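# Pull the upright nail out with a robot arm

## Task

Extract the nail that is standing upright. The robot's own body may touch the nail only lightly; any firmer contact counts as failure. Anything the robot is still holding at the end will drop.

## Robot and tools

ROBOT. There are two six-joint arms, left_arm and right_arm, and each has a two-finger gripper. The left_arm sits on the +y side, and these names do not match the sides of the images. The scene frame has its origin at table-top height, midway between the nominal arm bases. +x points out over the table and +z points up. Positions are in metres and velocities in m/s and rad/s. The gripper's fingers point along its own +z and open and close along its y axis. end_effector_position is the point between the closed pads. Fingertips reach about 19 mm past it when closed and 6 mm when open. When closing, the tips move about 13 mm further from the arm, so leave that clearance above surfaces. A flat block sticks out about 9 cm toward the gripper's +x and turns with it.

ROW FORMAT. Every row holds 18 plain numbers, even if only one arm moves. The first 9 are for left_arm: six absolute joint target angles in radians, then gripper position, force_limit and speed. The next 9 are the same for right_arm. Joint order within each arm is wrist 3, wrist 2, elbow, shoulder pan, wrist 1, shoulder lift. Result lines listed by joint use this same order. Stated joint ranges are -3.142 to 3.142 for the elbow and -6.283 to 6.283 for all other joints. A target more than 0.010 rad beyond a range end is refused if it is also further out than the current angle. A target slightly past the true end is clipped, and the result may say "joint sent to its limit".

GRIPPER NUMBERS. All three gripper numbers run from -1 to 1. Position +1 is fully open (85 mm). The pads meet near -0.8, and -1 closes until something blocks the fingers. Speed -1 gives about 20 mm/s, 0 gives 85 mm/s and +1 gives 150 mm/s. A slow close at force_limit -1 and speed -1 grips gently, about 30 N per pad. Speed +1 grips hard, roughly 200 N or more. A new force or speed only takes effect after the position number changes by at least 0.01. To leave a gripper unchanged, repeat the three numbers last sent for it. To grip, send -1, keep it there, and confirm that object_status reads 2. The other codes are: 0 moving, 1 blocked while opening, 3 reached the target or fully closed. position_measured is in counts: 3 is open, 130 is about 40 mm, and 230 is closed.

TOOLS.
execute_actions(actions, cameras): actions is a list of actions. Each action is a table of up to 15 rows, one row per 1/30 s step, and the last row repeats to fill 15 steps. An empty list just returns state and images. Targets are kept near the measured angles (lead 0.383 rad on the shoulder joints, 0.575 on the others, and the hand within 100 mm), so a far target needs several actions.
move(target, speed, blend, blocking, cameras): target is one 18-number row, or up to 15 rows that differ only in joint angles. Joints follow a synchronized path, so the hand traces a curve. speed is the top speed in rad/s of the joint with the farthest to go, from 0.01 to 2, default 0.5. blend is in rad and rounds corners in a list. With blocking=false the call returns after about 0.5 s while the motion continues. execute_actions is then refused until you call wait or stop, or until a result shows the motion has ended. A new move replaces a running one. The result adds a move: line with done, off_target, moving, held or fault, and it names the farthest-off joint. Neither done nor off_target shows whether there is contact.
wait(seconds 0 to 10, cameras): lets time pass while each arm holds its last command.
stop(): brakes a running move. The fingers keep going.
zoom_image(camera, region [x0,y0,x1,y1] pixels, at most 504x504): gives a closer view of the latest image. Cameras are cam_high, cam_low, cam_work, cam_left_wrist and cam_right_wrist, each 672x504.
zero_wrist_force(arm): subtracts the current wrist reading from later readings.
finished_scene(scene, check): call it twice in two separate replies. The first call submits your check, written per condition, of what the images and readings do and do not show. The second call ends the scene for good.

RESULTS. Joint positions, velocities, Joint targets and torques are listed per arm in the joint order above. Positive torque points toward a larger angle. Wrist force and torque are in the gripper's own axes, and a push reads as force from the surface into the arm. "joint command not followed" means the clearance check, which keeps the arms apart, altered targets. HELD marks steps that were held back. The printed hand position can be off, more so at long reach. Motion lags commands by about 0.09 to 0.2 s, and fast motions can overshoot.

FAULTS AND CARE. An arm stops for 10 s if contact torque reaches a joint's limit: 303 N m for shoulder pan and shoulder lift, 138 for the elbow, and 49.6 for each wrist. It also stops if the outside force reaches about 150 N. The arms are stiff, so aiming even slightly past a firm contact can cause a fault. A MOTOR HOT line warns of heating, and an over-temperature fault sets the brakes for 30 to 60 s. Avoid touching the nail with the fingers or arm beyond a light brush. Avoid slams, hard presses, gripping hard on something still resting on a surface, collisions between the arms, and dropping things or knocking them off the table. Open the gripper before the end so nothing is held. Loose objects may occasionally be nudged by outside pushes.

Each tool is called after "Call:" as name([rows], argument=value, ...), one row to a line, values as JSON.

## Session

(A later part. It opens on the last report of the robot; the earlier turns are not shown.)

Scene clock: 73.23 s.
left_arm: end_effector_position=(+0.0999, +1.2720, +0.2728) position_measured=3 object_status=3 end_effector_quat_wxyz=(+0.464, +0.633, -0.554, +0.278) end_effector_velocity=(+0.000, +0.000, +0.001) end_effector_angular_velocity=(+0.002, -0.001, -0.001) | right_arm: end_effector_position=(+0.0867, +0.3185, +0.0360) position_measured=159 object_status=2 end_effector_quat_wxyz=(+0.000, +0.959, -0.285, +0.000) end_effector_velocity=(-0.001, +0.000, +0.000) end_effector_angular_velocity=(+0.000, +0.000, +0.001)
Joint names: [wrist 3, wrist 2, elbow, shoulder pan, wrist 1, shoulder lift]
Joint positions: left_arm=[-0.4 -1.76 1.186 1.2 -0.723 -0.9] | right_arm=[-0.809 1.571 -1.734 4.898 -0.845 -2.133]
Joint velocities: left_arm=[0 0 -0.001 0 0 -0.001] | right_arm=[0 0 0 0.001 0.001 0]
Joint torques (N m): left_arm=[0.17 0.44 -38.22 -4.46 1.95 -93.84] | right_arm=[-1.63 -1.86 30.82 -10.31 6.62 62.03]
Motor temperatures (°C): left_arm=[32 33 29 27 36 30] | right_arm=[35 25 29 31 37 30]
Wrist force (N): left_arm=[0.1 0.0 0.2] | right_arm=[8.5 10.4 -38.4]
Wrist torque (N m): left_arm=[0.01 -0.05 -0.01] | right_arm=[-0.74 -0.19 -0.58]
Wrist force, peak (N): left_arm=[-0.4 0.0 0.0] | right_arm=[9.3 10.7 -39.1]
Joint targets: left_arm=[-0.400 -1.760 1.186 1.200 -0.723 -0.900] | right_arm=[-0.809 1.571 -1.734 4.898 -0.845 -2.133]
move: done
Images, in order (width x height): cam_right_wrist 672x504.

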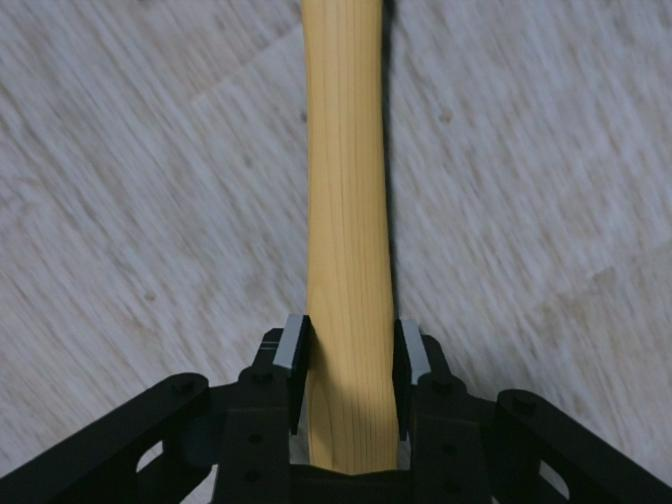

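Call:
move(target=[-0.4,-1.76,1.186,1.2,-0.723,-0.9,1,1,1,-1.3851,1.571,-1.7162,4.8981,-0.9041,-2.0921,-1,1,0.5], cameras=["cam_right_wrist","cam_work"], speed=0.2)

Call:
move(target=[-0.4,-1.76,1.186,1.2,-0.723,-0.9,1,1,1,-1.716,2.3508,-1.5999,4.6093,-1.1038,-2.1113,-1,1,0.5], cameras=["cam_right_wrist","cam_work","cam_high"], speed=0.2)

Scene clock: 82.13 s.
left_arm: end_effector_position=(+0.0999, +1.2720, +0.2728) position_measured=3 object_status=3 end_effector_quat_wxyz=(+0.464, +0.633, -0.554, +0.278) end_effector_velocity=(-0.001, +0.000, +0.000) end_effector_angular_velocity=(-0.001, +0.001, +0.001) | right_arm: end_effector_position=(+0.0867, +0.3184, +0.0746) position_measured=234 object_status=3 end_effector_quat_wxyz=(+0.000, +1.000, -0.001, +0.000) end_effector_velocity=(+0.000, +0.000, +0.000) end_effector_angular_velocity=(-0.001, +0.000, +0.001)
Joint names: [wrist 3, wrist 2, elbow, shoulder pan, wrist 1, shoulder lift]
Joint positions: left_arm=[-0.4 -1.76 1.186 1.2 -0.723 -0.9] | right_arm=[-1.385 1.571 -1.716 4.898 -0.904 -2.092]
Joint velocities: left_arm=[0 0 0.001 0.001 0 0] | right_arm=[-0.001 0 0 0 -0.001 0]
Joint torques (N m): left_arm=[0.06 0.3 -38.31 -7.21 1.4 -92.85] | right_arm=[-2.99 -2.75 43.75 -16.29 0.94 103.73]
Motor temperatures (°C): left_arm=[32 33 29 27 36 30] | right_arm=[34 25 29 31 37 30]
Wrist force (N): left_arm=[0.0 0.1 0.0] | right_arm=[-1.4 0.9 -2.3]
Wrist torque (N m): left_arm=[0.02 -0.06 -0.01] | right_arm=[-0.29 -0.13 0.16]
Wrist force, peak (N): left_arm=[-0.1 0.4 -0.4] | right_arm=[0.7 20.0 -74.0]
Joint targets: left_arm=[-0.400 -1.760 1.186 1.200 -0.723 -0.900] | right_arm=[-1.385 1.571 -1.716 4.898 -0.904 -2.092]
move: done
Images, in order (width x height): cam_work 672x504, cam_right_wrist 672x504.

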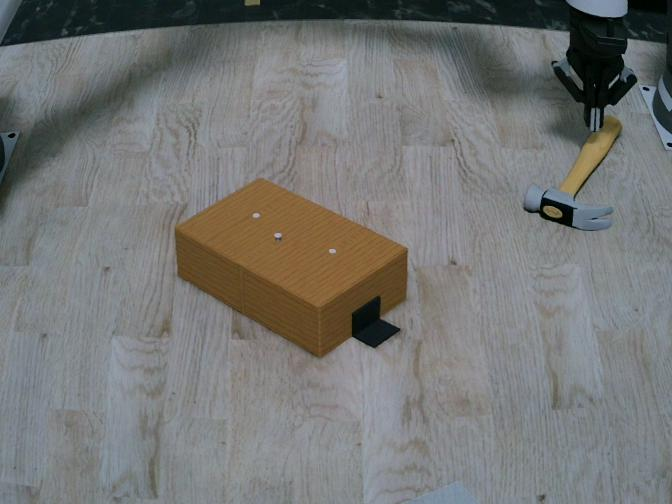

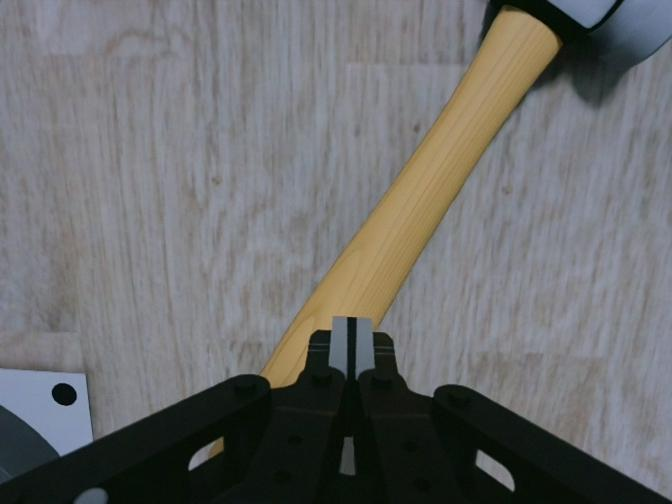

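Scene clock: 86.50 s.
left_arm: end_effector_position=(+0.0999, +1.2720, +0.2728) position_measured=3 object_status=3 end_effector_quat_wxyz=(+0.464, +0.633, -0.554, +0.278) end_effector_velocity=(-0.001, +0.000, +0.001) end_effector_angular_velocity=(+0.001, -0.001, +0.001) | right_arm: end_effector_position=(+0.1437, +0.3201, +0.1847) position_measured=234 object_status=3 end_effector_quat_wxyz=(+0.000, +0.924, -0.001, -0.383) end_effector_velocity=(-0.001, +0.000, +0.000) end_effector_angular_velocity=(+0.001, +0.001, +0.001)
Joint names: [wrist 3, wrist 2, elbow, shoulder pan, wrist 1, shoulder lift]
Joint positions: left_arm=[-0.4 -1.76 1.186 1.2 -0.723 -0.9] | right_arm=[-1.716 2.351 -1.6 4.609 -1.104 -2.111]
Joint velocities: left_arm=[0 0 0 0.001 0 -0.001] | right_arm=[-0.001 0.001 0 0 0.001 0]
Joint torques (N m): left_arm=[-0.1 0.11 -38.44 -5.91 1.36 -91.97] | right_arm=[-3 6.52 46 -18 0.8 81.5]
Motor temperatures (°C): left_arm=[32 33 29 27 36 30] | right_arm=[34 25 29 31 37 30]
Wrist force (N): left_arm=[0.0 0.2 0.2] | right_arm=[-3.5 1.4 -2.4]
Wrist torque (N m): left_arm=[0.04 -0.05 -0.01] | right_arm=[-0.13 -0.18 0.17]
Wrist force, peak (N): left_arm=[-0.5 0.3 0.2] | right_arm=[-3.9 1.8 -2.5]
Joint targets: left_arm=[-0.400 -1.760 1.186 1.200 -0.723 -0.900] | right_arm=[-1.716 2.351 -1.600 4.609 -1.104 -2.111]
move: done
Images, in order (width x height): cam_high 672x504, cam_work 672x504, cam_right_wrist 672x504.

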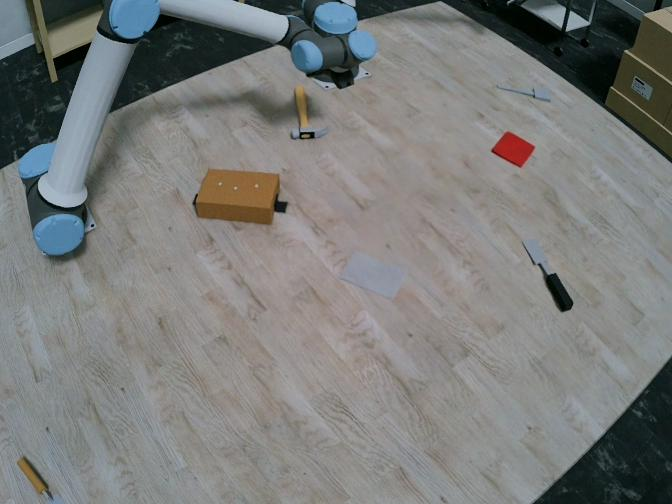

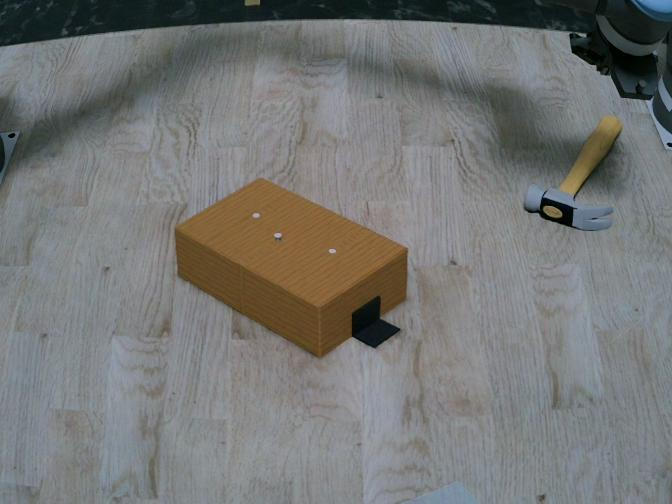

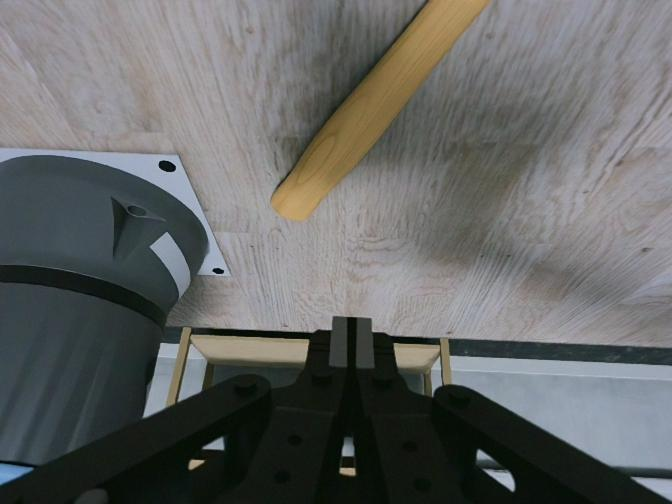

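Call:
move(target=[-0.4,-1.76,1.186,1.2,-0.723,-0.9,1,1,1,-0.8091,1.571,-1.6836,4.8981,-0.9896,-2.0392,1,1,0.5], cameras=["cam_right_wrist"])

Call:
move(target=[-0.4,-1.76,1.186,1.2,-0.723,-0.9,1,1,1,-0.8091,1.571,-1.7376,4.8981,-0.8314,-2.1434,1,1,0.5], cameras=["cam_right_wrist"], speed=0.2)

Scene clock: 89.90 s.
left_arm: end_effector_position=(+0.0999, +1.2720, +0.2728) position_measured=3 object_status=3 end_effector_quat_wxyz=(+0.464, +0.633, -0.554, +0.278) end_effector_velocity=(+0.001, +0.000, +0.000) end_effector_angular_velocity=(+0.000, +0.000, -0.002) | right_arm: end_effector_position=(+0.0867, +0.3185, +0.1297) position_measured=3 object_status=3 end_effector_quat_wxyz=(+0.000, +0.959, -0.285, +0.000) end_effector_velocity=(-0.002, +0.000, +0.000) end_effector_angular_velocity=(+0.001, -0.001, +0.002)
Joint names: [wrist 3, wrist 2, elbow, shoulder pan, wrist 1, shoulder lift]
Joint positions: left_arm=[-0.4 -1.76 1.186 1.2 -0.723 -0.9] | right_arm=[-0.809 1.571 -1.684 4.898 -0.99 -2.039]
Joint velocities: left_arm=[0 0 0 -0.002 0 0] | right_arm=[0.001 -0.001 0 0.003 0.001 0]
Joint torques (N m): left_arm=[-0.59 0 -37.22 -6.13 1.32 -90.75] | right_arm=[2.92 -2.59 33.26 20.5 8.4 101.5]
Motor temperatures (°C): left_arm=[32 33 29 27 36 30] | right_arm=[34 25 29 31 37 30]
Wrist force (N): left_arm=[-0.1 0.1 0.0] | right_arm=[-1.6 1.2 -2.4]
Wrist torque (N m): left_arm=[0.02 -0.03 -0.01] | right_arm=[-0.17 -0.08 0.12]
Wrist force, peak (N): left_arm=[-0.2 0.5 -0.1] | right_arm=[-4.2 1.7 -2.6]
Joint targets: left_arm=[-0.400 -1.760 1.186 1.200 -0.723 -0.900] | right_arm=[-0.809 1.571 -1.684 4.898 -0.990 -2.039]
move: done
Images, in order (width x height): cam_right_wrist 672x504.

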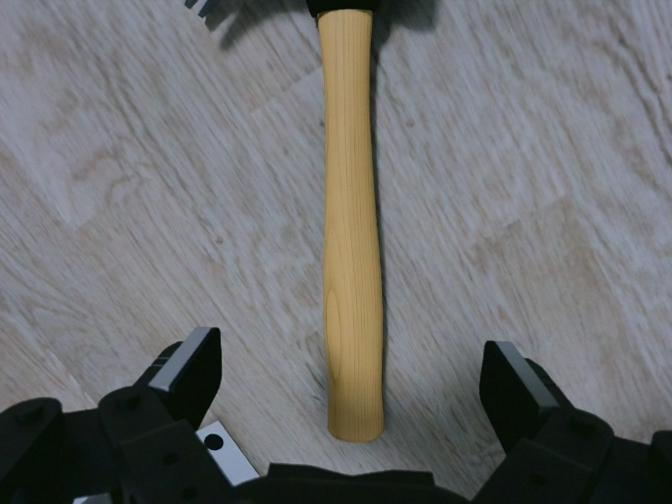

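Scene clock: 91.13 s.
left_arm: end_effector_position=(+0.0999, +1.2720, +0.2728) position_measured=3 object_status=3 end_effector_quat_wxyz=(+0.464, +0.633, -0.554, +0.278) end_effector_velocity=(+0.000, -0.001, +0.000) end_effector_angular_velocity=(+0.000, +0.000, +0.000) | right_arm: end_effector_position=(+0.0867, +0.3184, +0.0267) position_measured=3 object_status=3 end_effector_quat_wxyz=(+0.000, +0.959, -0.285, +0.000) end_effector_velocity=(+0.001, +0.000, -0.002) end_effector_angular_velocity=(-0.001, +0.000, -0.001)
Joint names: [wrist 3, wrist 2, elbow, shoulder pan, wrist 1, shoulder lift]
Joint positions: left_arm=[-0.4 -1.76 1.186 1.2 -0.723 -0.9] | right_arm=[-0.809 1.571 -1.738 4.898 -0.831 -2.143]
Joint velocities: left_arm=[0 -0.001 0.001 0 0 -0.001] | right_arm=[0.001 0 0 -0.001 0.001 -0.002]
Joint torques (N m): left_arm=[-0.1 0.13 -35.73 -3.38 1.52 -90.38] | right_arm=[3.12 -3 28.87 20.24 8.71 77.92]
Motor temperatures (°C): left_arm=[32 33 29 27 36 30] | right_arm=[34 25 29 31 37 30]
Wrist force (N): left_arm=[-0.2 -0.1 0.0] | right_arm=[-1.0 1.2 -3.0]
Wrist torque (N m): left_arm=[-0.01 -0.01 -0.01] | right_arm=[-0.27 -0.16 0.15]
Wrist force, peak (N): left_arm=[-0.1 0.1 -0.5] | right_arm=[-1.8 0.4 -4.4]
Joint targets: left_arm=[-0.400 -1.760 1.186 1.200 -0.723 -0.900] | right_arm=[-0.809 1.571 -1.738 4.898 -0.831 -2.143]
move: done
Images, in order (width x height): cam_right_wrist 672x504.

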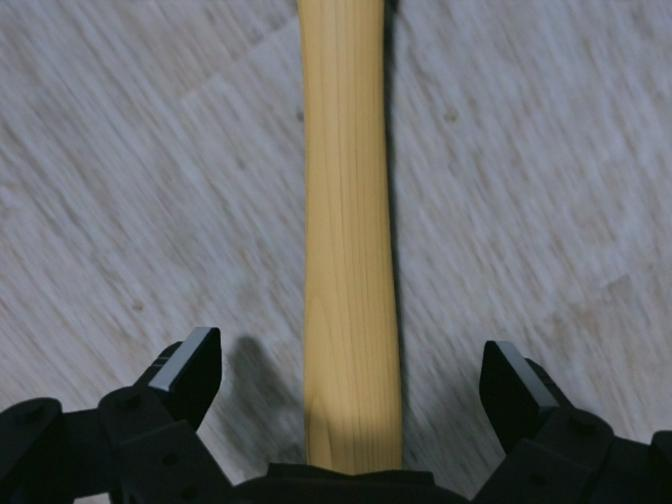

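Call:
move(target=[-0.4,-1.76,1.186,1.2,-0.723,-0.9,1,1,1,-0.8091,1.571,-1.7376,4.8981,-0.8314,-2.1434,-1,1,0.7], cameras=[])

Call:
move(target=[-0.4,-1.76,1.186,1.2,-0.723,-0.9,1,1,1,-1.683,2.353,-1.8308,4.633,-1.0053,-1.9555,-1,1,0.7], cameras=["cam_right_wrist","cam_work","cam_high"], speed=0.25)

Scene clock: 92.17 s.
left_arm: end_effector_position=(+0.0999, +1.2720, +0.2728) position_measured=3 object_status=3 end_effector_quat_wxyz=(+0.464, +0.633, -0.554, +0.278) end_effector_velocity=(+0.000, +0.000, +0.001) end_effector_angular_velocity=(+0.001, +0.000, +0.000) | right_arm: end_effector_position=(+0.0867, +0.3184, +0.0266) position_measured=155 object_status=2 end_effector_quat_wxyz=(+0.000, +0.959, -0.285, +0.000) end_effector_velocity=(+0.001, +0.000, -0.001) end_effector_angular_velocity=(-0.002, +0.000, -0.001)
Joint names: [wrist 3, wrist 2, elbow, shoulder pan, wrist 1, shoulder lift]
Joint positions: left_arm=[-0.4 -1.76 1.186 1.2 -0.723 -0.9] | right_arm=[-0.809 1.571 -1.738 4.898 -0.831 -2.143]
Joint velocities: left_arm=[0 0 0 0 0 -0.001] | right_arm=[0 0 0 -0.001 -0.001 -0.001]
Joint torques (N m): left_arm=[-0.62 -0.1 -37.95 -4.3 1.65 -90.15] | right_arm=[3.11 -0.09 31.27 18.32 4.91 78.35]
Motor temperatures (°C): left_arm=[32 33 29 27 36 30] | right_arm=[34 25 29 31 37 30]
Wrist force (N): left_arm=[-0.1 0.0 0.1] | right_arm=[4.6 3.6 -29.4]
Wrist torque (N m): left_arm=[0.00 -0.02 -0.01] | right_arm=[-0.33 -0.17 -0.78]
Wrist force, peak (N): left_arm=[-0.1 0.3 -0.3] | right_arm=[4.5 3.9 -29.4]
Joint targets: left_arm=[-0.400 -1.760 1.186 1.200 -0.723 -0.900] | right_arm=[-0.809 1.571 -1.738 4.898 -0.831 -2.143]
move: done
No camera images: "cameras" was empty.

Scene clock: 96.13 s.
left_arm: end_effector_position=(+0.0999, +1.2720, +0.2728) position_measured=3 object_status=3 end_effector_quat_wxyz=(+0.464, +0.633, -0.554, +0.278) end_effector_velocity=(+0.000, +0.000, +0.000) end_effector_angular_velocity=(+0.000, +0.000, +0.001) | right_arm: end_effector_position=(+0.1136, +0.2170, +0.1948) position_measured=155 object_status=2 end_effector_quat_wxyz=(+0.000, +0.924, -0.001, -0.383) end_effector_velocity=(+0.000, +0.000, -0.001) end_effector_angular_velocity=(-0.001, +0.001, -0.001)
Joint names: [wrist 3, wrist 2, elbow, shoulder pan, wrist 1, shoulder lift]
Joint positions: left_arm=[-0.4 -1.76 1.186 1.2 -0.723 -0.9] | right_arm=[-1.683 2.353 -1.831 4.633 -1.005 -1.956]
Joint velocities: left_arm=[0 0 0 0.001 0 -0.001] | right_arm=[-0.001 0.001 0 -0.001 0 -0.001]
Joint torques (N m): left_arm=[-0.04 -0.21 -36.15 -3.17 1.59 -89.88] | right_arm=[-2.79 7.36 34.82 -15.97 1.17 98.52]
Motor temperatures (°C): left_arm=[32 33 29 27 36 30] | right_arm=[34 25 29 31 37 30]
Wrist force (N): left_arm=[-0.1 0.3 0.2] | right_arm=[-0.4 1.1 1.1]
Wrist torque (N m): left_arm=[0.06 -0.02 -0.01] | right_arm=[-0.16 0.01 0.13]
Wrist force, peak (N): left_arm=[0.3 -0.1 -0.4] | right_arm=[4.3 3.8 -28.9]
Joint targets: left_arm=[-0.400 -1.760 1.186 1.200 -0.723 -0.900] | right_arm=[-1.683 2.353 -1.831 4.633 -1.005 -1.955]
move: done
Images, in order (width x height): cam_high 672x504, cam_work 672x504, cam_right_wrist 672x504.

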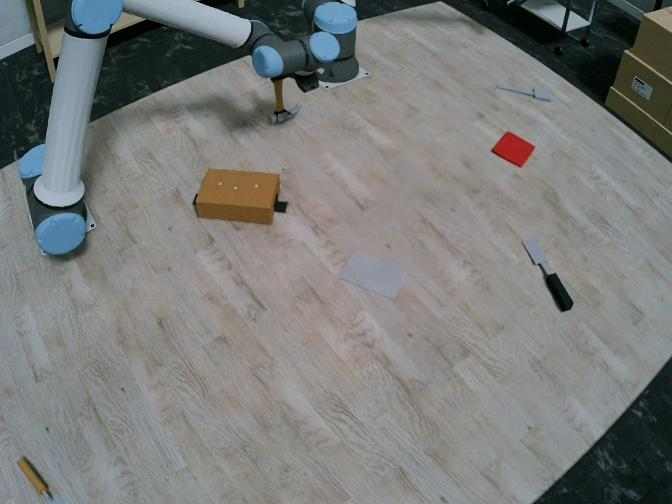

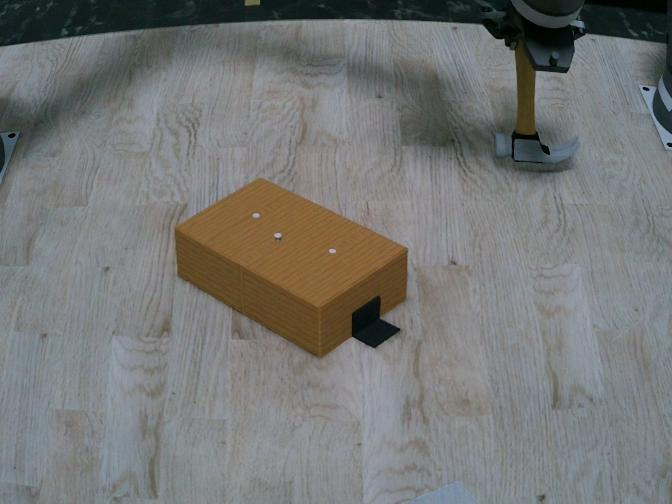

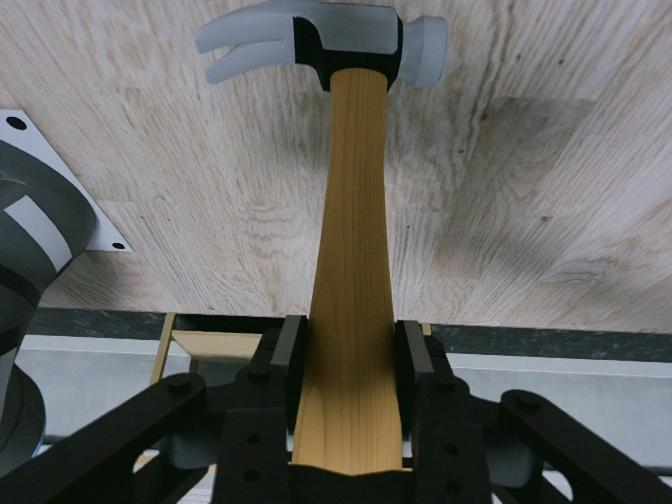

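Call:
move(target=[-0.4,-1.76,1.186,1.2,-0.723,-0.9,1,1,1,-3.1416,2.7634,-1.4853,4.3342,-2.7915,-2.0064,-1,1,0.7], speed=0.4)

Call:
zoom_image(camera="cam_low", region=[200, 0, 450, 220])

Scene clock: 101.53 s.
left_arm: end_effector_position=(+0.0999, +1.2720, +0.2728) position_measured=3 object_status=3 end_effector_quat_wxyz=(+0.464, +0.633, -0.554, +0.278) end_effector_velocity=(+0.000, +0.000, -0.001) end_effector_angular_velocity=(-0.002, +0.000, +0.000) | right_arm: end_effector_position=(+0.2482, +0.1018, +0.4203) position_measured=155 object_status=2 end_effector_quat_wxyz=(-0.001, +0.707, -0.001, -0.707) end_effector_velocity=(-0.001, +0.000, +0.001) end_effector_angular_velocity=(+0.000, +0.000, +0.000)
Joint names: [wrist 3, wrist 2, elbow, shoulder pan, wrist 1, shoulder lift]
Joint positions: left_arm=[-0.4 -1.76 1.186 1.2 -0.723 -0.9] | right_arm=[-3.142 2.763 -1.485 4.334 -2.791 -2.006]
Joint velocities: left_arm=[0 0 0 0 0 0.002] | right_arm=[-0.001 0 0 0.001 -0.002 0.001]
Joint torques (N m): left_arm=[0.28 0.66 -37.52 -5.75 0.8 -88.15] | right_arm=[-2.78 4.12 47.45 -18.44 -5.29 76.19]
Motor temperatures (°C): left_arm=[32 33 29 27 36 30] | right_arm=[34 25 29 31 37 30]
Wrist force (N): left_arm=[-0.3 -0.1 -0.1] | right_arm=[0.1 1.4 -0.3]
Wrist torque (N m): left_arm=[0.00 -0.01 -0.01] | right_arm=[-0.13 0.07 0.09]
Wrist force, peak (N): left_arm=[-0.3 -0.3 -0.3] | right_arm=[-0.6 1.3 2.3]
Joint targets: left_arm=[-0.400 -1.760 1.186 1.200 -0.723 -0.900] | right_arm=[-3.142 2.763 -1.485 4.334 -2.792 -2.006]
move: done

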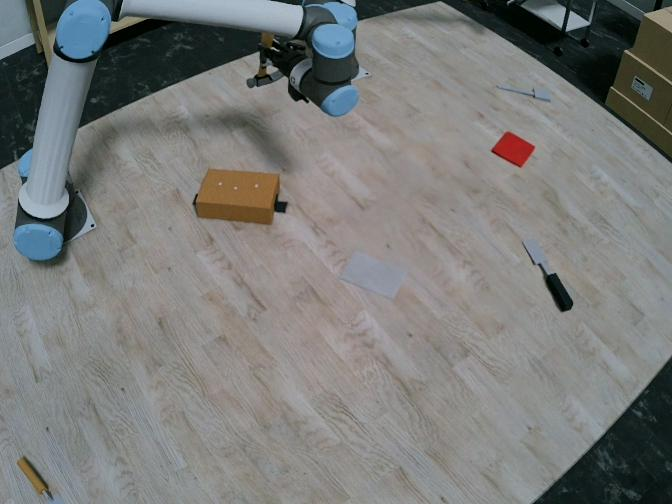

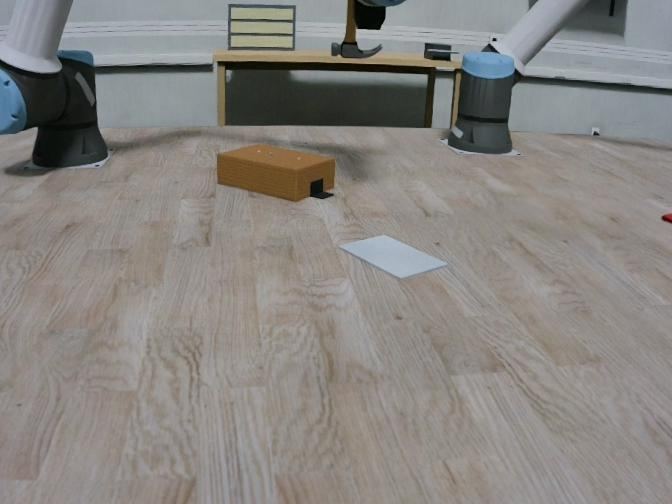

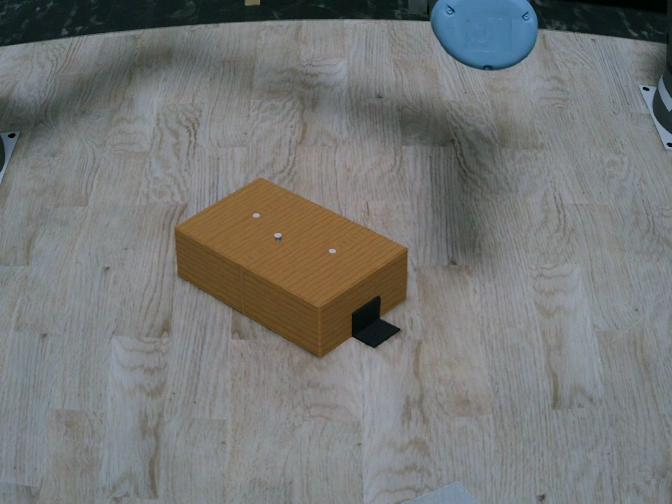

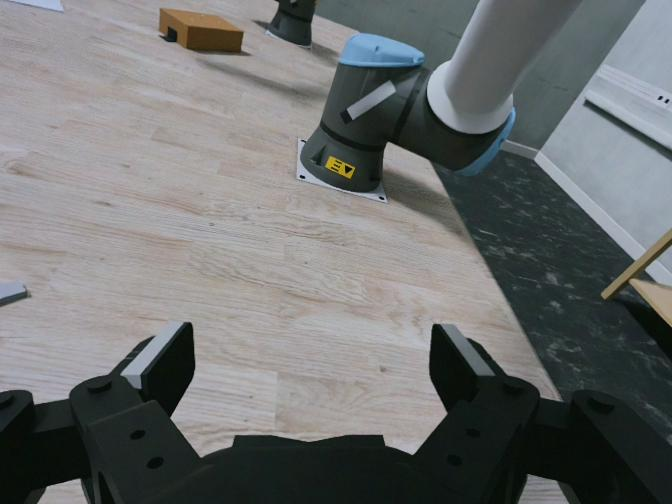

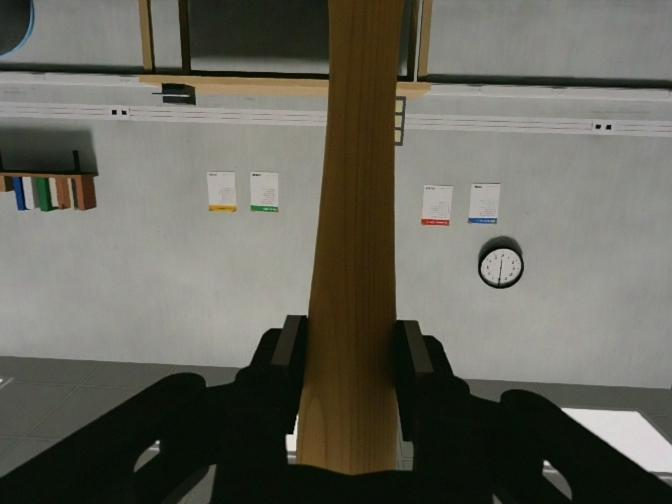

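Scaled by 2.016 from the camera's 672x504 image, which has a finer 960x720 frame.

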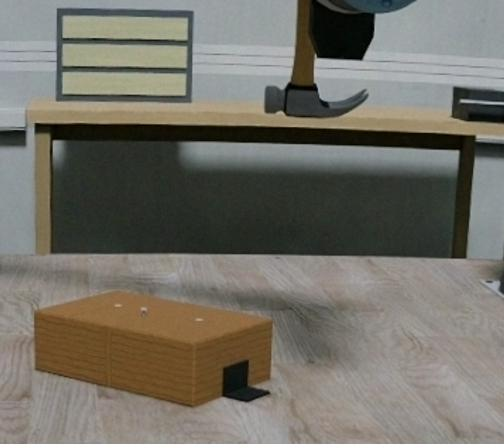

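Call:
move(target=[-0.4,-1.76,1.186,1.2,-0.723,-0.9,1,1,1,-2.531,2.7224,-1.9244,4.2932,-2.5063,-1.8525,-1,1,0.7], speed=0.3, cameras=["cam_high","cam_low","cam_work"])

Call:
zoom_image(camera="cam_low", region=[200, 60, 360, 220])

Call:
zoom_image(camera="cam_high", region=[180, 80, 340, 240])

Scene clock: 105.33 s.
left_arm: end_effector_position=(+0.0999, +1.2720, +0.2728) position_measured=3 object_status=3 end_effector_quat_wxyz=(+0.464, +0.633, -0.554, +0.278) end_effector_velocity=(+0.000, +0.000, +0.001) end_effector_angular_velocity=(+0.001, -0.001, +0.000) | right_arm: end_effector_position=(+0.2080, -0.0681, +0.3103) position_measured=155 object_status=2 end_effector_quat_wxyz=(+0.212, +0.674, -0.213, -0.675) end_effector_velocity=(-0.001, +0.000, -0.001) end_effector_angular_velocity=(-0.003, +0.001, +0.001)
Joint names: [wrist 3, wrist 2, elbow, shoulder pan, wrist 1, shoulder lift]
Joint positions: left_arm=[-0.4 -1.76 1.186 1.2 -0.723 -0.9] | right_arm=[-2.531 2.722 -1.924 4.293 -2.506 -1.853]
Joint velocities: left_arm=[0 0 -0.001 0.001 0 -0.001] | right_arm=[0.001 0 -0.002 0.001 0.001 -0.001]
Joint torques (N m): left_arm=[0.1 -0.06 -36.58 -7.6 1.33 -86.85] | right_arm=[3.32 -2.9 28.17 -17.41 1.84 79.26]
Motor temperatures (°C): left_arm=[32 33 29 27 36 30] | right_arm=[34 25 29 31 37 30]
Wrist force (N): left_arm=[-0.3 0.1 -0.1] | right_arm=[-0.1 -0.2 -0.7]
Wrist torque (N m): left_arm=[0.03 0.00 -0.01] | right_arm=[-0.02 -0.15 -0.13]
Wrist force, peak (N): left_arm=[0.1 0.6 0.0] | right_arm=[-1.0 1.3 0.2]
Joint targets: left_arm=[-0.400 -1.760 1.186 1.200 -0.723 -0.900] | right_arm=[-2.531 2.722 -1.924 4.293 -2.506 -1.853]
move: done
Images, in order (width x height): cam_high 672x504, cam_low 672x504, cam_work 672x504.

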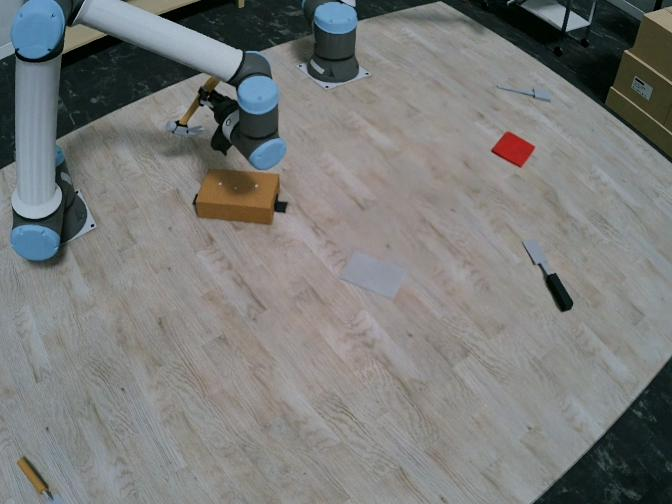

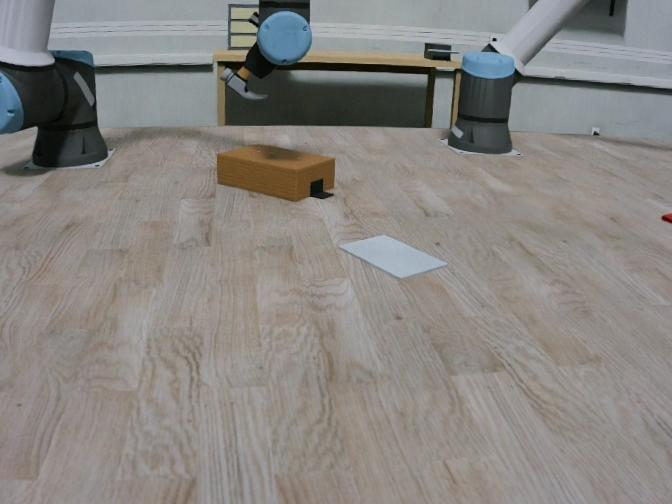

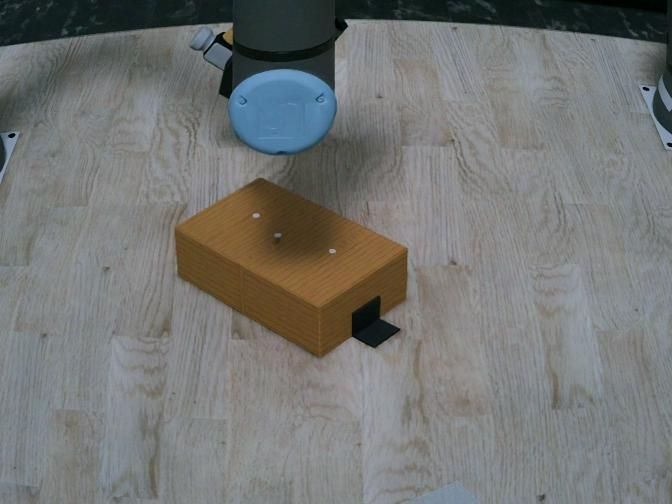

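Scaled by 3.150 from the camera's 672x504 image, which has a finer 960x720 frame.

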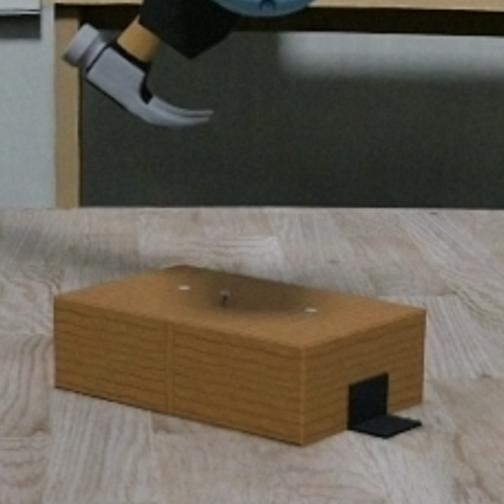

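Scaled by 3.150 from the camera's 672x504 image, which has a finer 960x720 frame.

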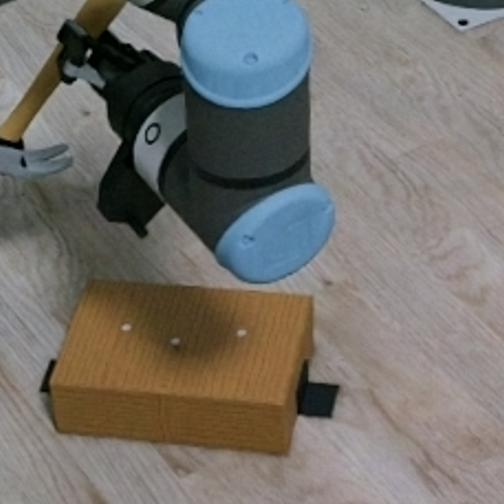

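Call:
move(target=[-0.4,-1.76,1.186,1.2,-0.723,-0.9,1,1,1,-2.531,2.5094,-1.6743,4.0802,-2.5855,-2.0234,-1,1,0.7], speed=0.3, cameras=["cam_high","cam_low","cam_work"])

Call:
zoom_image(camera="cam_low", region=[200, 60, 360, 220])

Call:
zoom_image(camera="cam_high", region=[180, 80, 340, 240])

Scene clock: 107.57 s.
left_arm: end_effector_position=(+0.0999, +1.2720, +0.2728) position_measured=3 object_status=3 end_effector_quat_wxyz=(+0.464, +0.633, -0.554, +0.278) end_effector_velocity=(+0.000, +0.000, -0.001) end_effector_angular_velocity=(-0.001, +0.000, +0.000) | right_arm: end_effector_position=(+0.3779, -0.0685, +0.3102) position_measured=155 object_status=2 end_effector_quat_wxyz=(+0.212, +0.674, -0.213, -0.675) end_effector_velocity=(+0.001, +0.000, +0.000) end_effector_angular_velocity=(+0.000, +0.000, +0.000)
Joint names: [wrist 3, wrist 2, elbow, shoulder pan, wrist 1, shoulder lift]
Joint positions: left_arm=[-0.4 -1.76 1.186 1.2 -0.723 -0.9] | right_arm=[-2.531 2.51 -1.674 4.08 -2.585 -2.023]
Joint velocities: left_arm=[0 0 0 0 0 0.002] | right_arm=[-0.001 -0.002 0.002 -0.001 -0.001 -0.002]
Joint torques (N m): left_arm=[0.49 0.33 -36.66 -4.48 0.85 -84.51] | right_arm=[3.38 -2.78 42.66 -16.86 -7 71.03]
Motor temperatures (°C): left_arm=[32 33 29 27 36 30] | right_arm=[34 25 29 31 37 30]
Wrist force (N): left_arm=[0.0 0.0 0.2] | right_arm=[-0.3 -0.6 -0.7]
Wrist torque (N m): left_arm=[0.00 -0.05 -0.01] | right_arm=[-0.12 -0.09 -0.15]
Wrist force, peak (N): left_arm=[-0.5 -0.2 0.1] | right_arm=[0.5 -0.6 -3.3]
Joint targets: left_arm=[-0.400 -1.760 1.186 1.200 -0.723 -0.900] | right_arm=[-2.531 2.509 -1.674 4.080 -2.586 -2.023]
move: done
Images, in order (width x height): cam_high 672x504, cam_low 672x504, cam_work 672x504.

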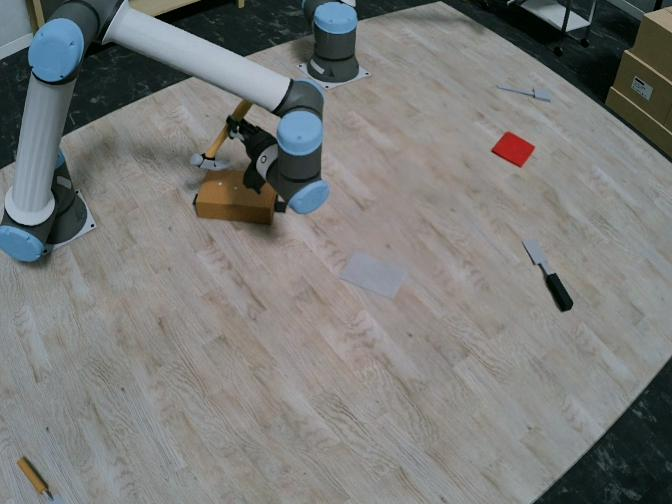

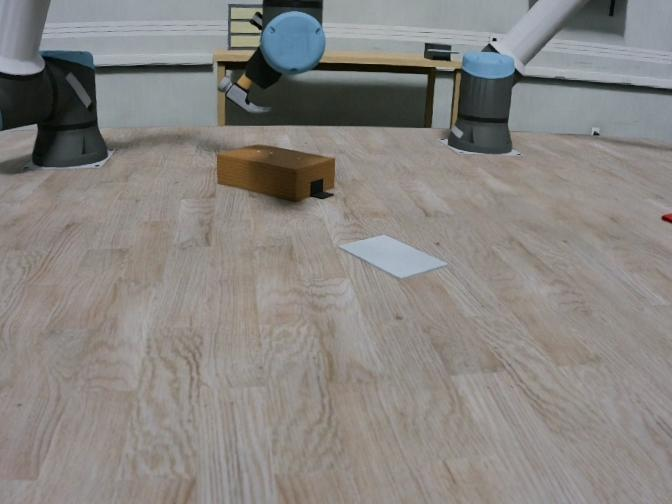

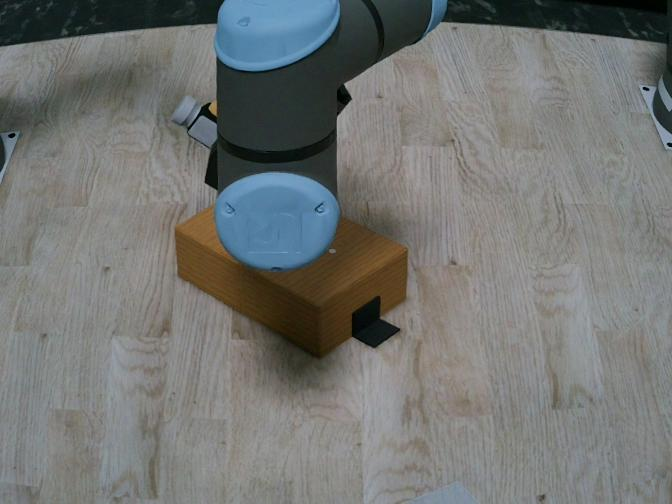

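Scaled by 3.150 from the camera's 672x504 image, which has a finer 960x720 frame.

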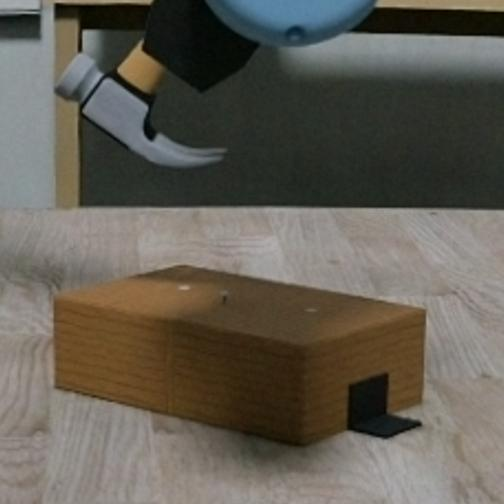

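Scaled by 3.150 from the camera's 672x504 image, which has a finer 960x720 frame.

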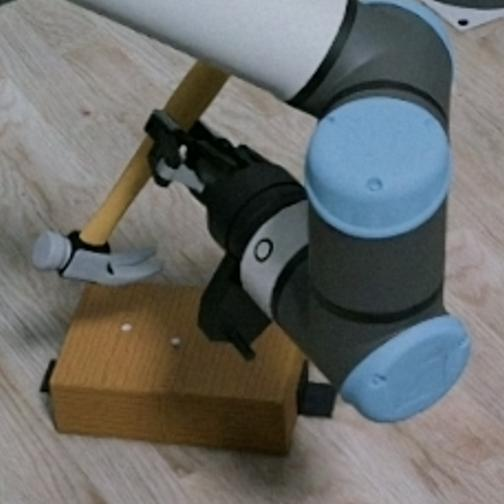

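Call:
move(target=[-0.4,-1.76,1.186,1.2,-0.723,-0.9,1,1,1,-2.531,2.4595,-1.6966,4.0303,-2.5778,-2.0088,-1,1,0.7], cameras=["cam_high","cam_low","cam_work"])

Call:
zoom_image(camera="cam_low", region=[200, 60, 360, 220])

Call:
zoom_image(camera="cam_high", region=[160, 80, 320, 240])

Scene clock: 110.17 s.
left_arm: end_effector_position=(+0.0999, +1.2720, +0.2728) position_measured=3 object_status=3 end_effector_quat_wxyz=(+0.464, +0.633, -0.554, +0.278) end_effector_velocity=(-0.001, +0.000, -0.001) end_effector_angular_velocity=(-0.002, +0.000, +0.001) | right_arm: end_effector_position=(+0.3958, -0.1064, +0.3103) position_measured=155 object_status=2 end_effector_quat_wxyz=(+0.212, +0.674, -0.213, -0.675) end_effector_velocity=(+0.001, -0.002, +0.001) end_effector_angular_velocity=(+0.001, -0.001, +0.000)
Joint names: [wrist 3, wrist 2, elbow, shoulder pan, wrist 1, shoulder lift]
Joint positions: left_arm=[-0.4 -1.76 1.186 1.2 -0.723 -0.9] | right_arm=[-2.531 2.46 -1.697 4.03 -2.578 -2.009]
Joint velocities: left_arm=[0.001 0 0.001 0.001 0 0] | right_arm=[0 -0.002 -0.001 -0.002 0.001 0.002]
Joint torques (N m): left_arm=[0.22 0.25 -37.11 -6.89 0.97 -85.14] | right_arm=[3.08 -2.92 29.51 -17.62 0.64 96.18]
Motor temperatures (°C): left_arm=[32 33 29 27 36 30] | right_arm=[34 25 29 31 37 30]
Wrist force (N): left_arm=[0.3 0.0 -0.1] | right_arm=[0.0 -0.7 -0.4]
Wrist torque (N m): left_arm=[0.01 -0.10 -0.01] | right_arm=[-0.14 -0.20 -0.13]
Wrist force, peak (N): left_arm=[-0.3 -0.1 -0.5] | right_arm=[-1.0 -1.8 0.1]
Joint targets: left_arm=[-0.400 -1.760 1.186 1.200 -0.723 -0.900] | right_arm=[-2.531 2.460 -1.697 4.030 -2.578 -2.009]
move: done
Images, in order (width x height): cam_high 672x504, cam_low 672x504, cam_work 672x504.

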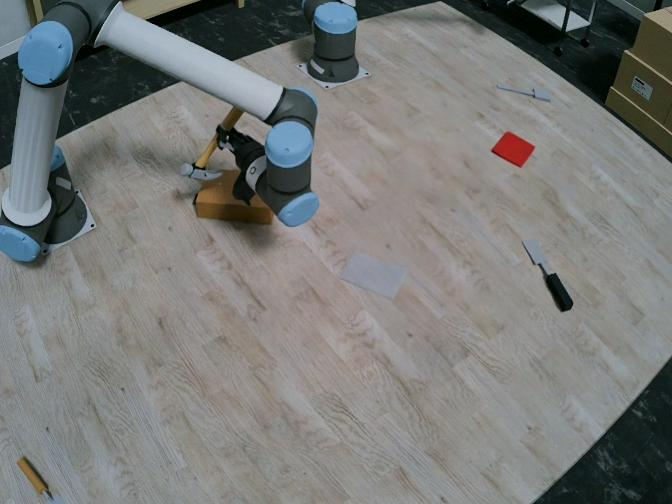

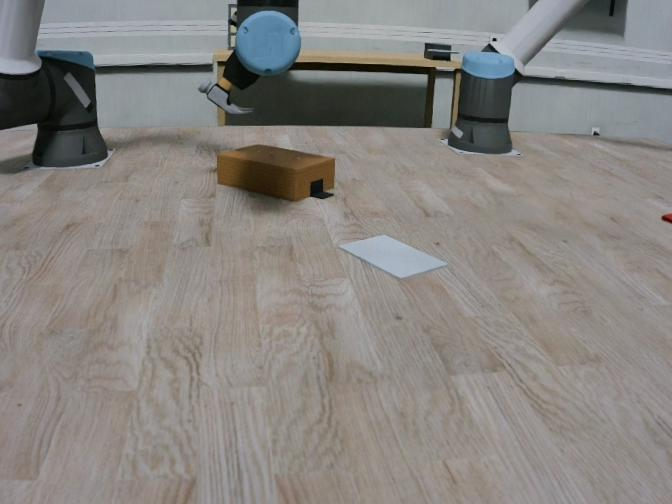

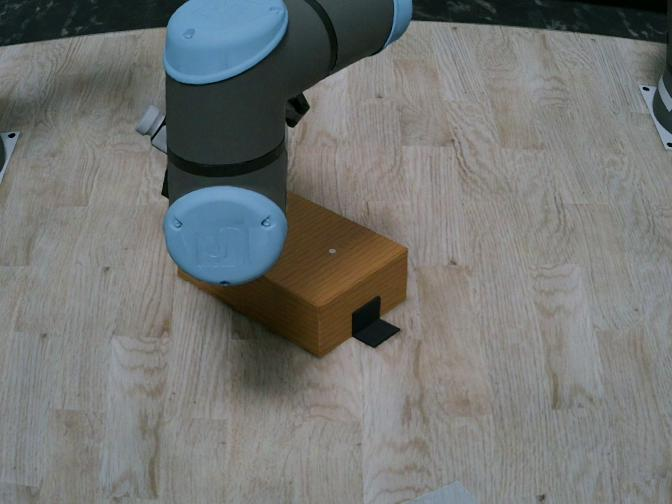

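Scaled by 3.150 from the camera's 672x504 image, which has a finer 960x720 frame.

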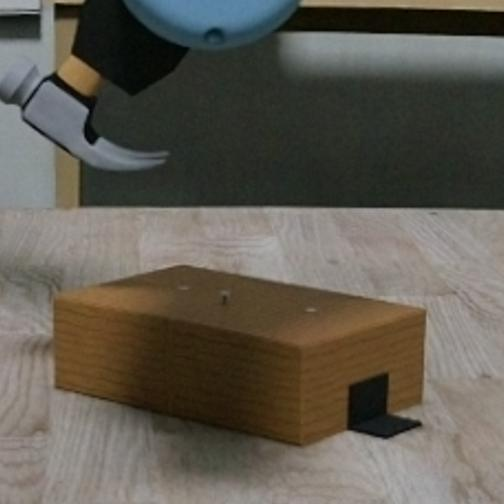

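Scaled by 3.150 from the camera's 672x504 image, which has a finer 960x720 frame.

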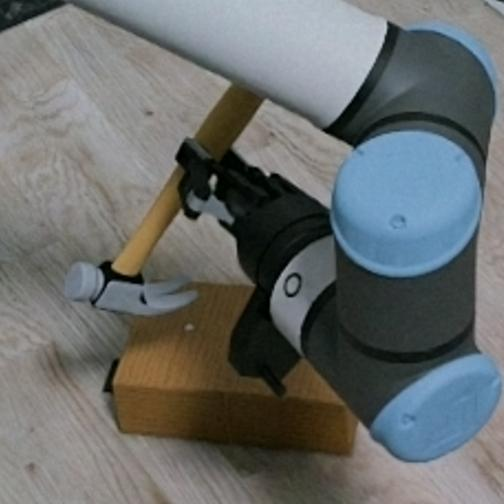

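Call:
move(target=[-0.4,-1.76,1.186,1.2,-0.723,-0.9,1,1,1,-2.531,2.4595,-1.7815,4.0303,-2.5645,-1.9372,-1,1,0.7], cameras=["cam_high","cam_low","cam_work"])

Call:
zoom_image(camera="cam_low", region=[200, 60, 360, 220])

Call:
zoom_image(camera="cam_high", region=[160, 80, 320, 240])

Scene clock: 111.83 s.
left_arm: end_effector_position=(+0.0999, +1.2720, +0.2728) position_measured=3 object_status=3 end_effector_quat_wxyz=(+0.464, +0.633, -0.554, +0.278) end_effector_velocity=(+0.000, +0.000, -0.001) end_effector_angular_velocity=(-0.001, +0.001, +0.001) | right_arm: end_effector_position=(+0.3678, -0.1409, +0.3210) position_measured=155 object_status=2 end_effector_quat_wxyz=(+0.212, +0.674, -0.213, -0.675) end_effector_velocity=(-0.001, -0.001, +0.001) end_effector_angular_velocity=(-0.001, +0.000, +0.000)
Joint names: [wrist 3, wrist 2, elbow, shoulder pan, wrist 1, shoulder lift]
Joint positions: left_arm=[-0.4 -1.76 1.186 1.2 -0.723 -0.9] | right_arm=[-2.531 2.459 -1.781 4.03 -2.564 -1.937]
Joint velocities: left_arm=[0 0 0 0 0 0.001] | right_arm=[0 0 -0.001 0 -0.001 0.001]
Joint torques (N m): left_arm=[0.05 -0.31 -37 -5.67 0.6 -88.16] | right_arm=[2.99 -2.25 28.37 -14.41 0.75 90.58]
Motor temperatures (°C): left_arm=[32 33 29 27 36 30] | right_arm=[34 25 29 31 37 30]
Wrist force (N): left_arm=[-0.3 0.0 -0.1] | right_arm=[-0.1 -0.8 -0.3]
Wrist torque (N m): left_arm=[0.00 0.00 -0.01] | right_arm=[-0.16 -0.13 -0.16]
Wrist force, peak (N): left_arm=[-0.4 0.1 -0.2] | right_arm=[-0.9 -2.1 -0.9]
Joint targets: left_arm=[-0.400 -1.760 1.186 1.200 -0.723 -0.900] | right_arm=[-2.531 2.460 -1.781 4.030 -2.565 -1.937]
move: done
Images, in order (width x height): cam_high 672x504, cam_low 672x504, cam_work 672x504.

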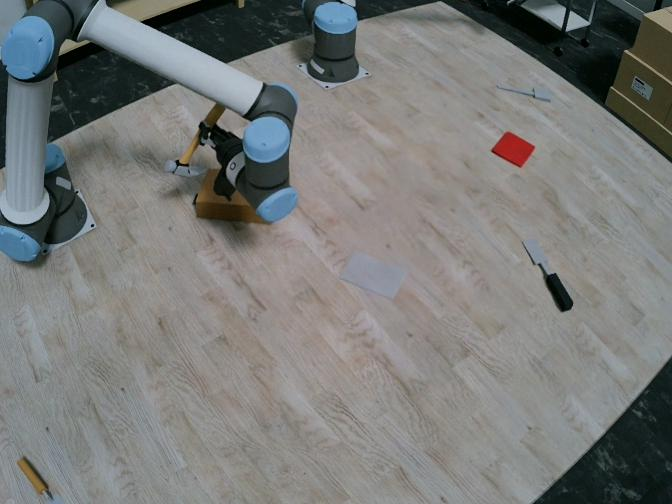

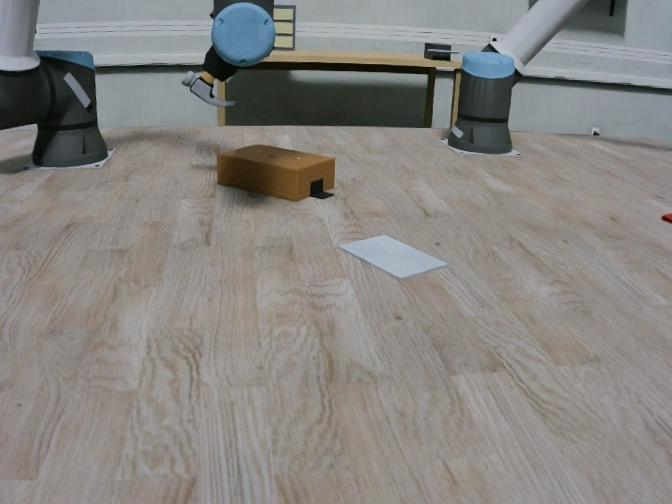

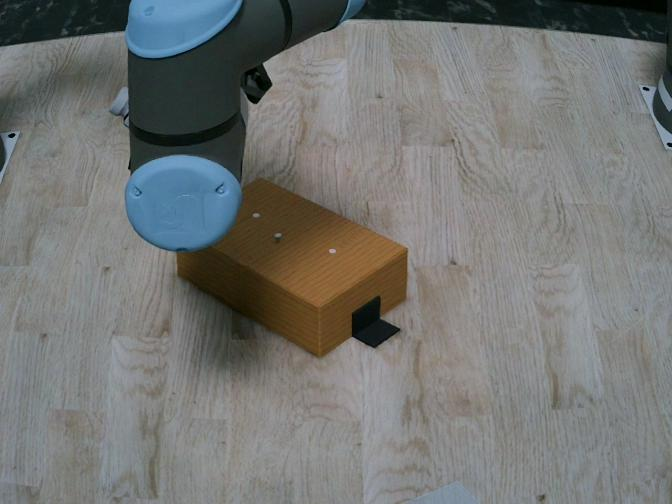

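Scaled by 3.150 from the camera's 672x504 image, which has a finer 960x720 frame.

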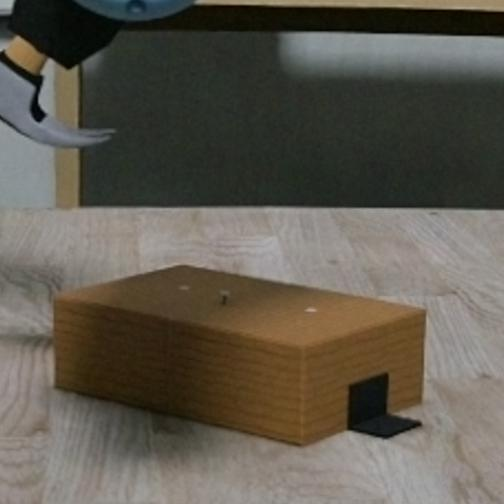

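Scaled by 3.150 from the camera's 672x504 image, which has a finer 960x720 frame.

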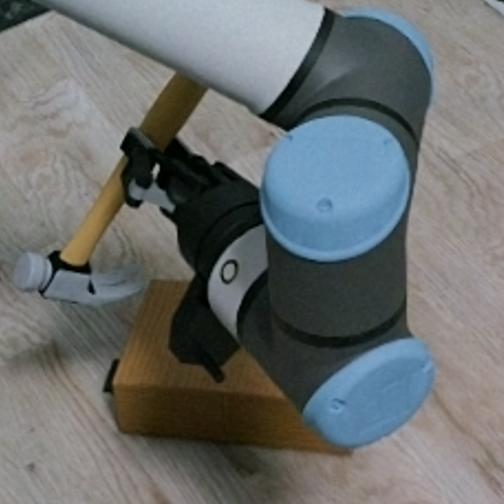

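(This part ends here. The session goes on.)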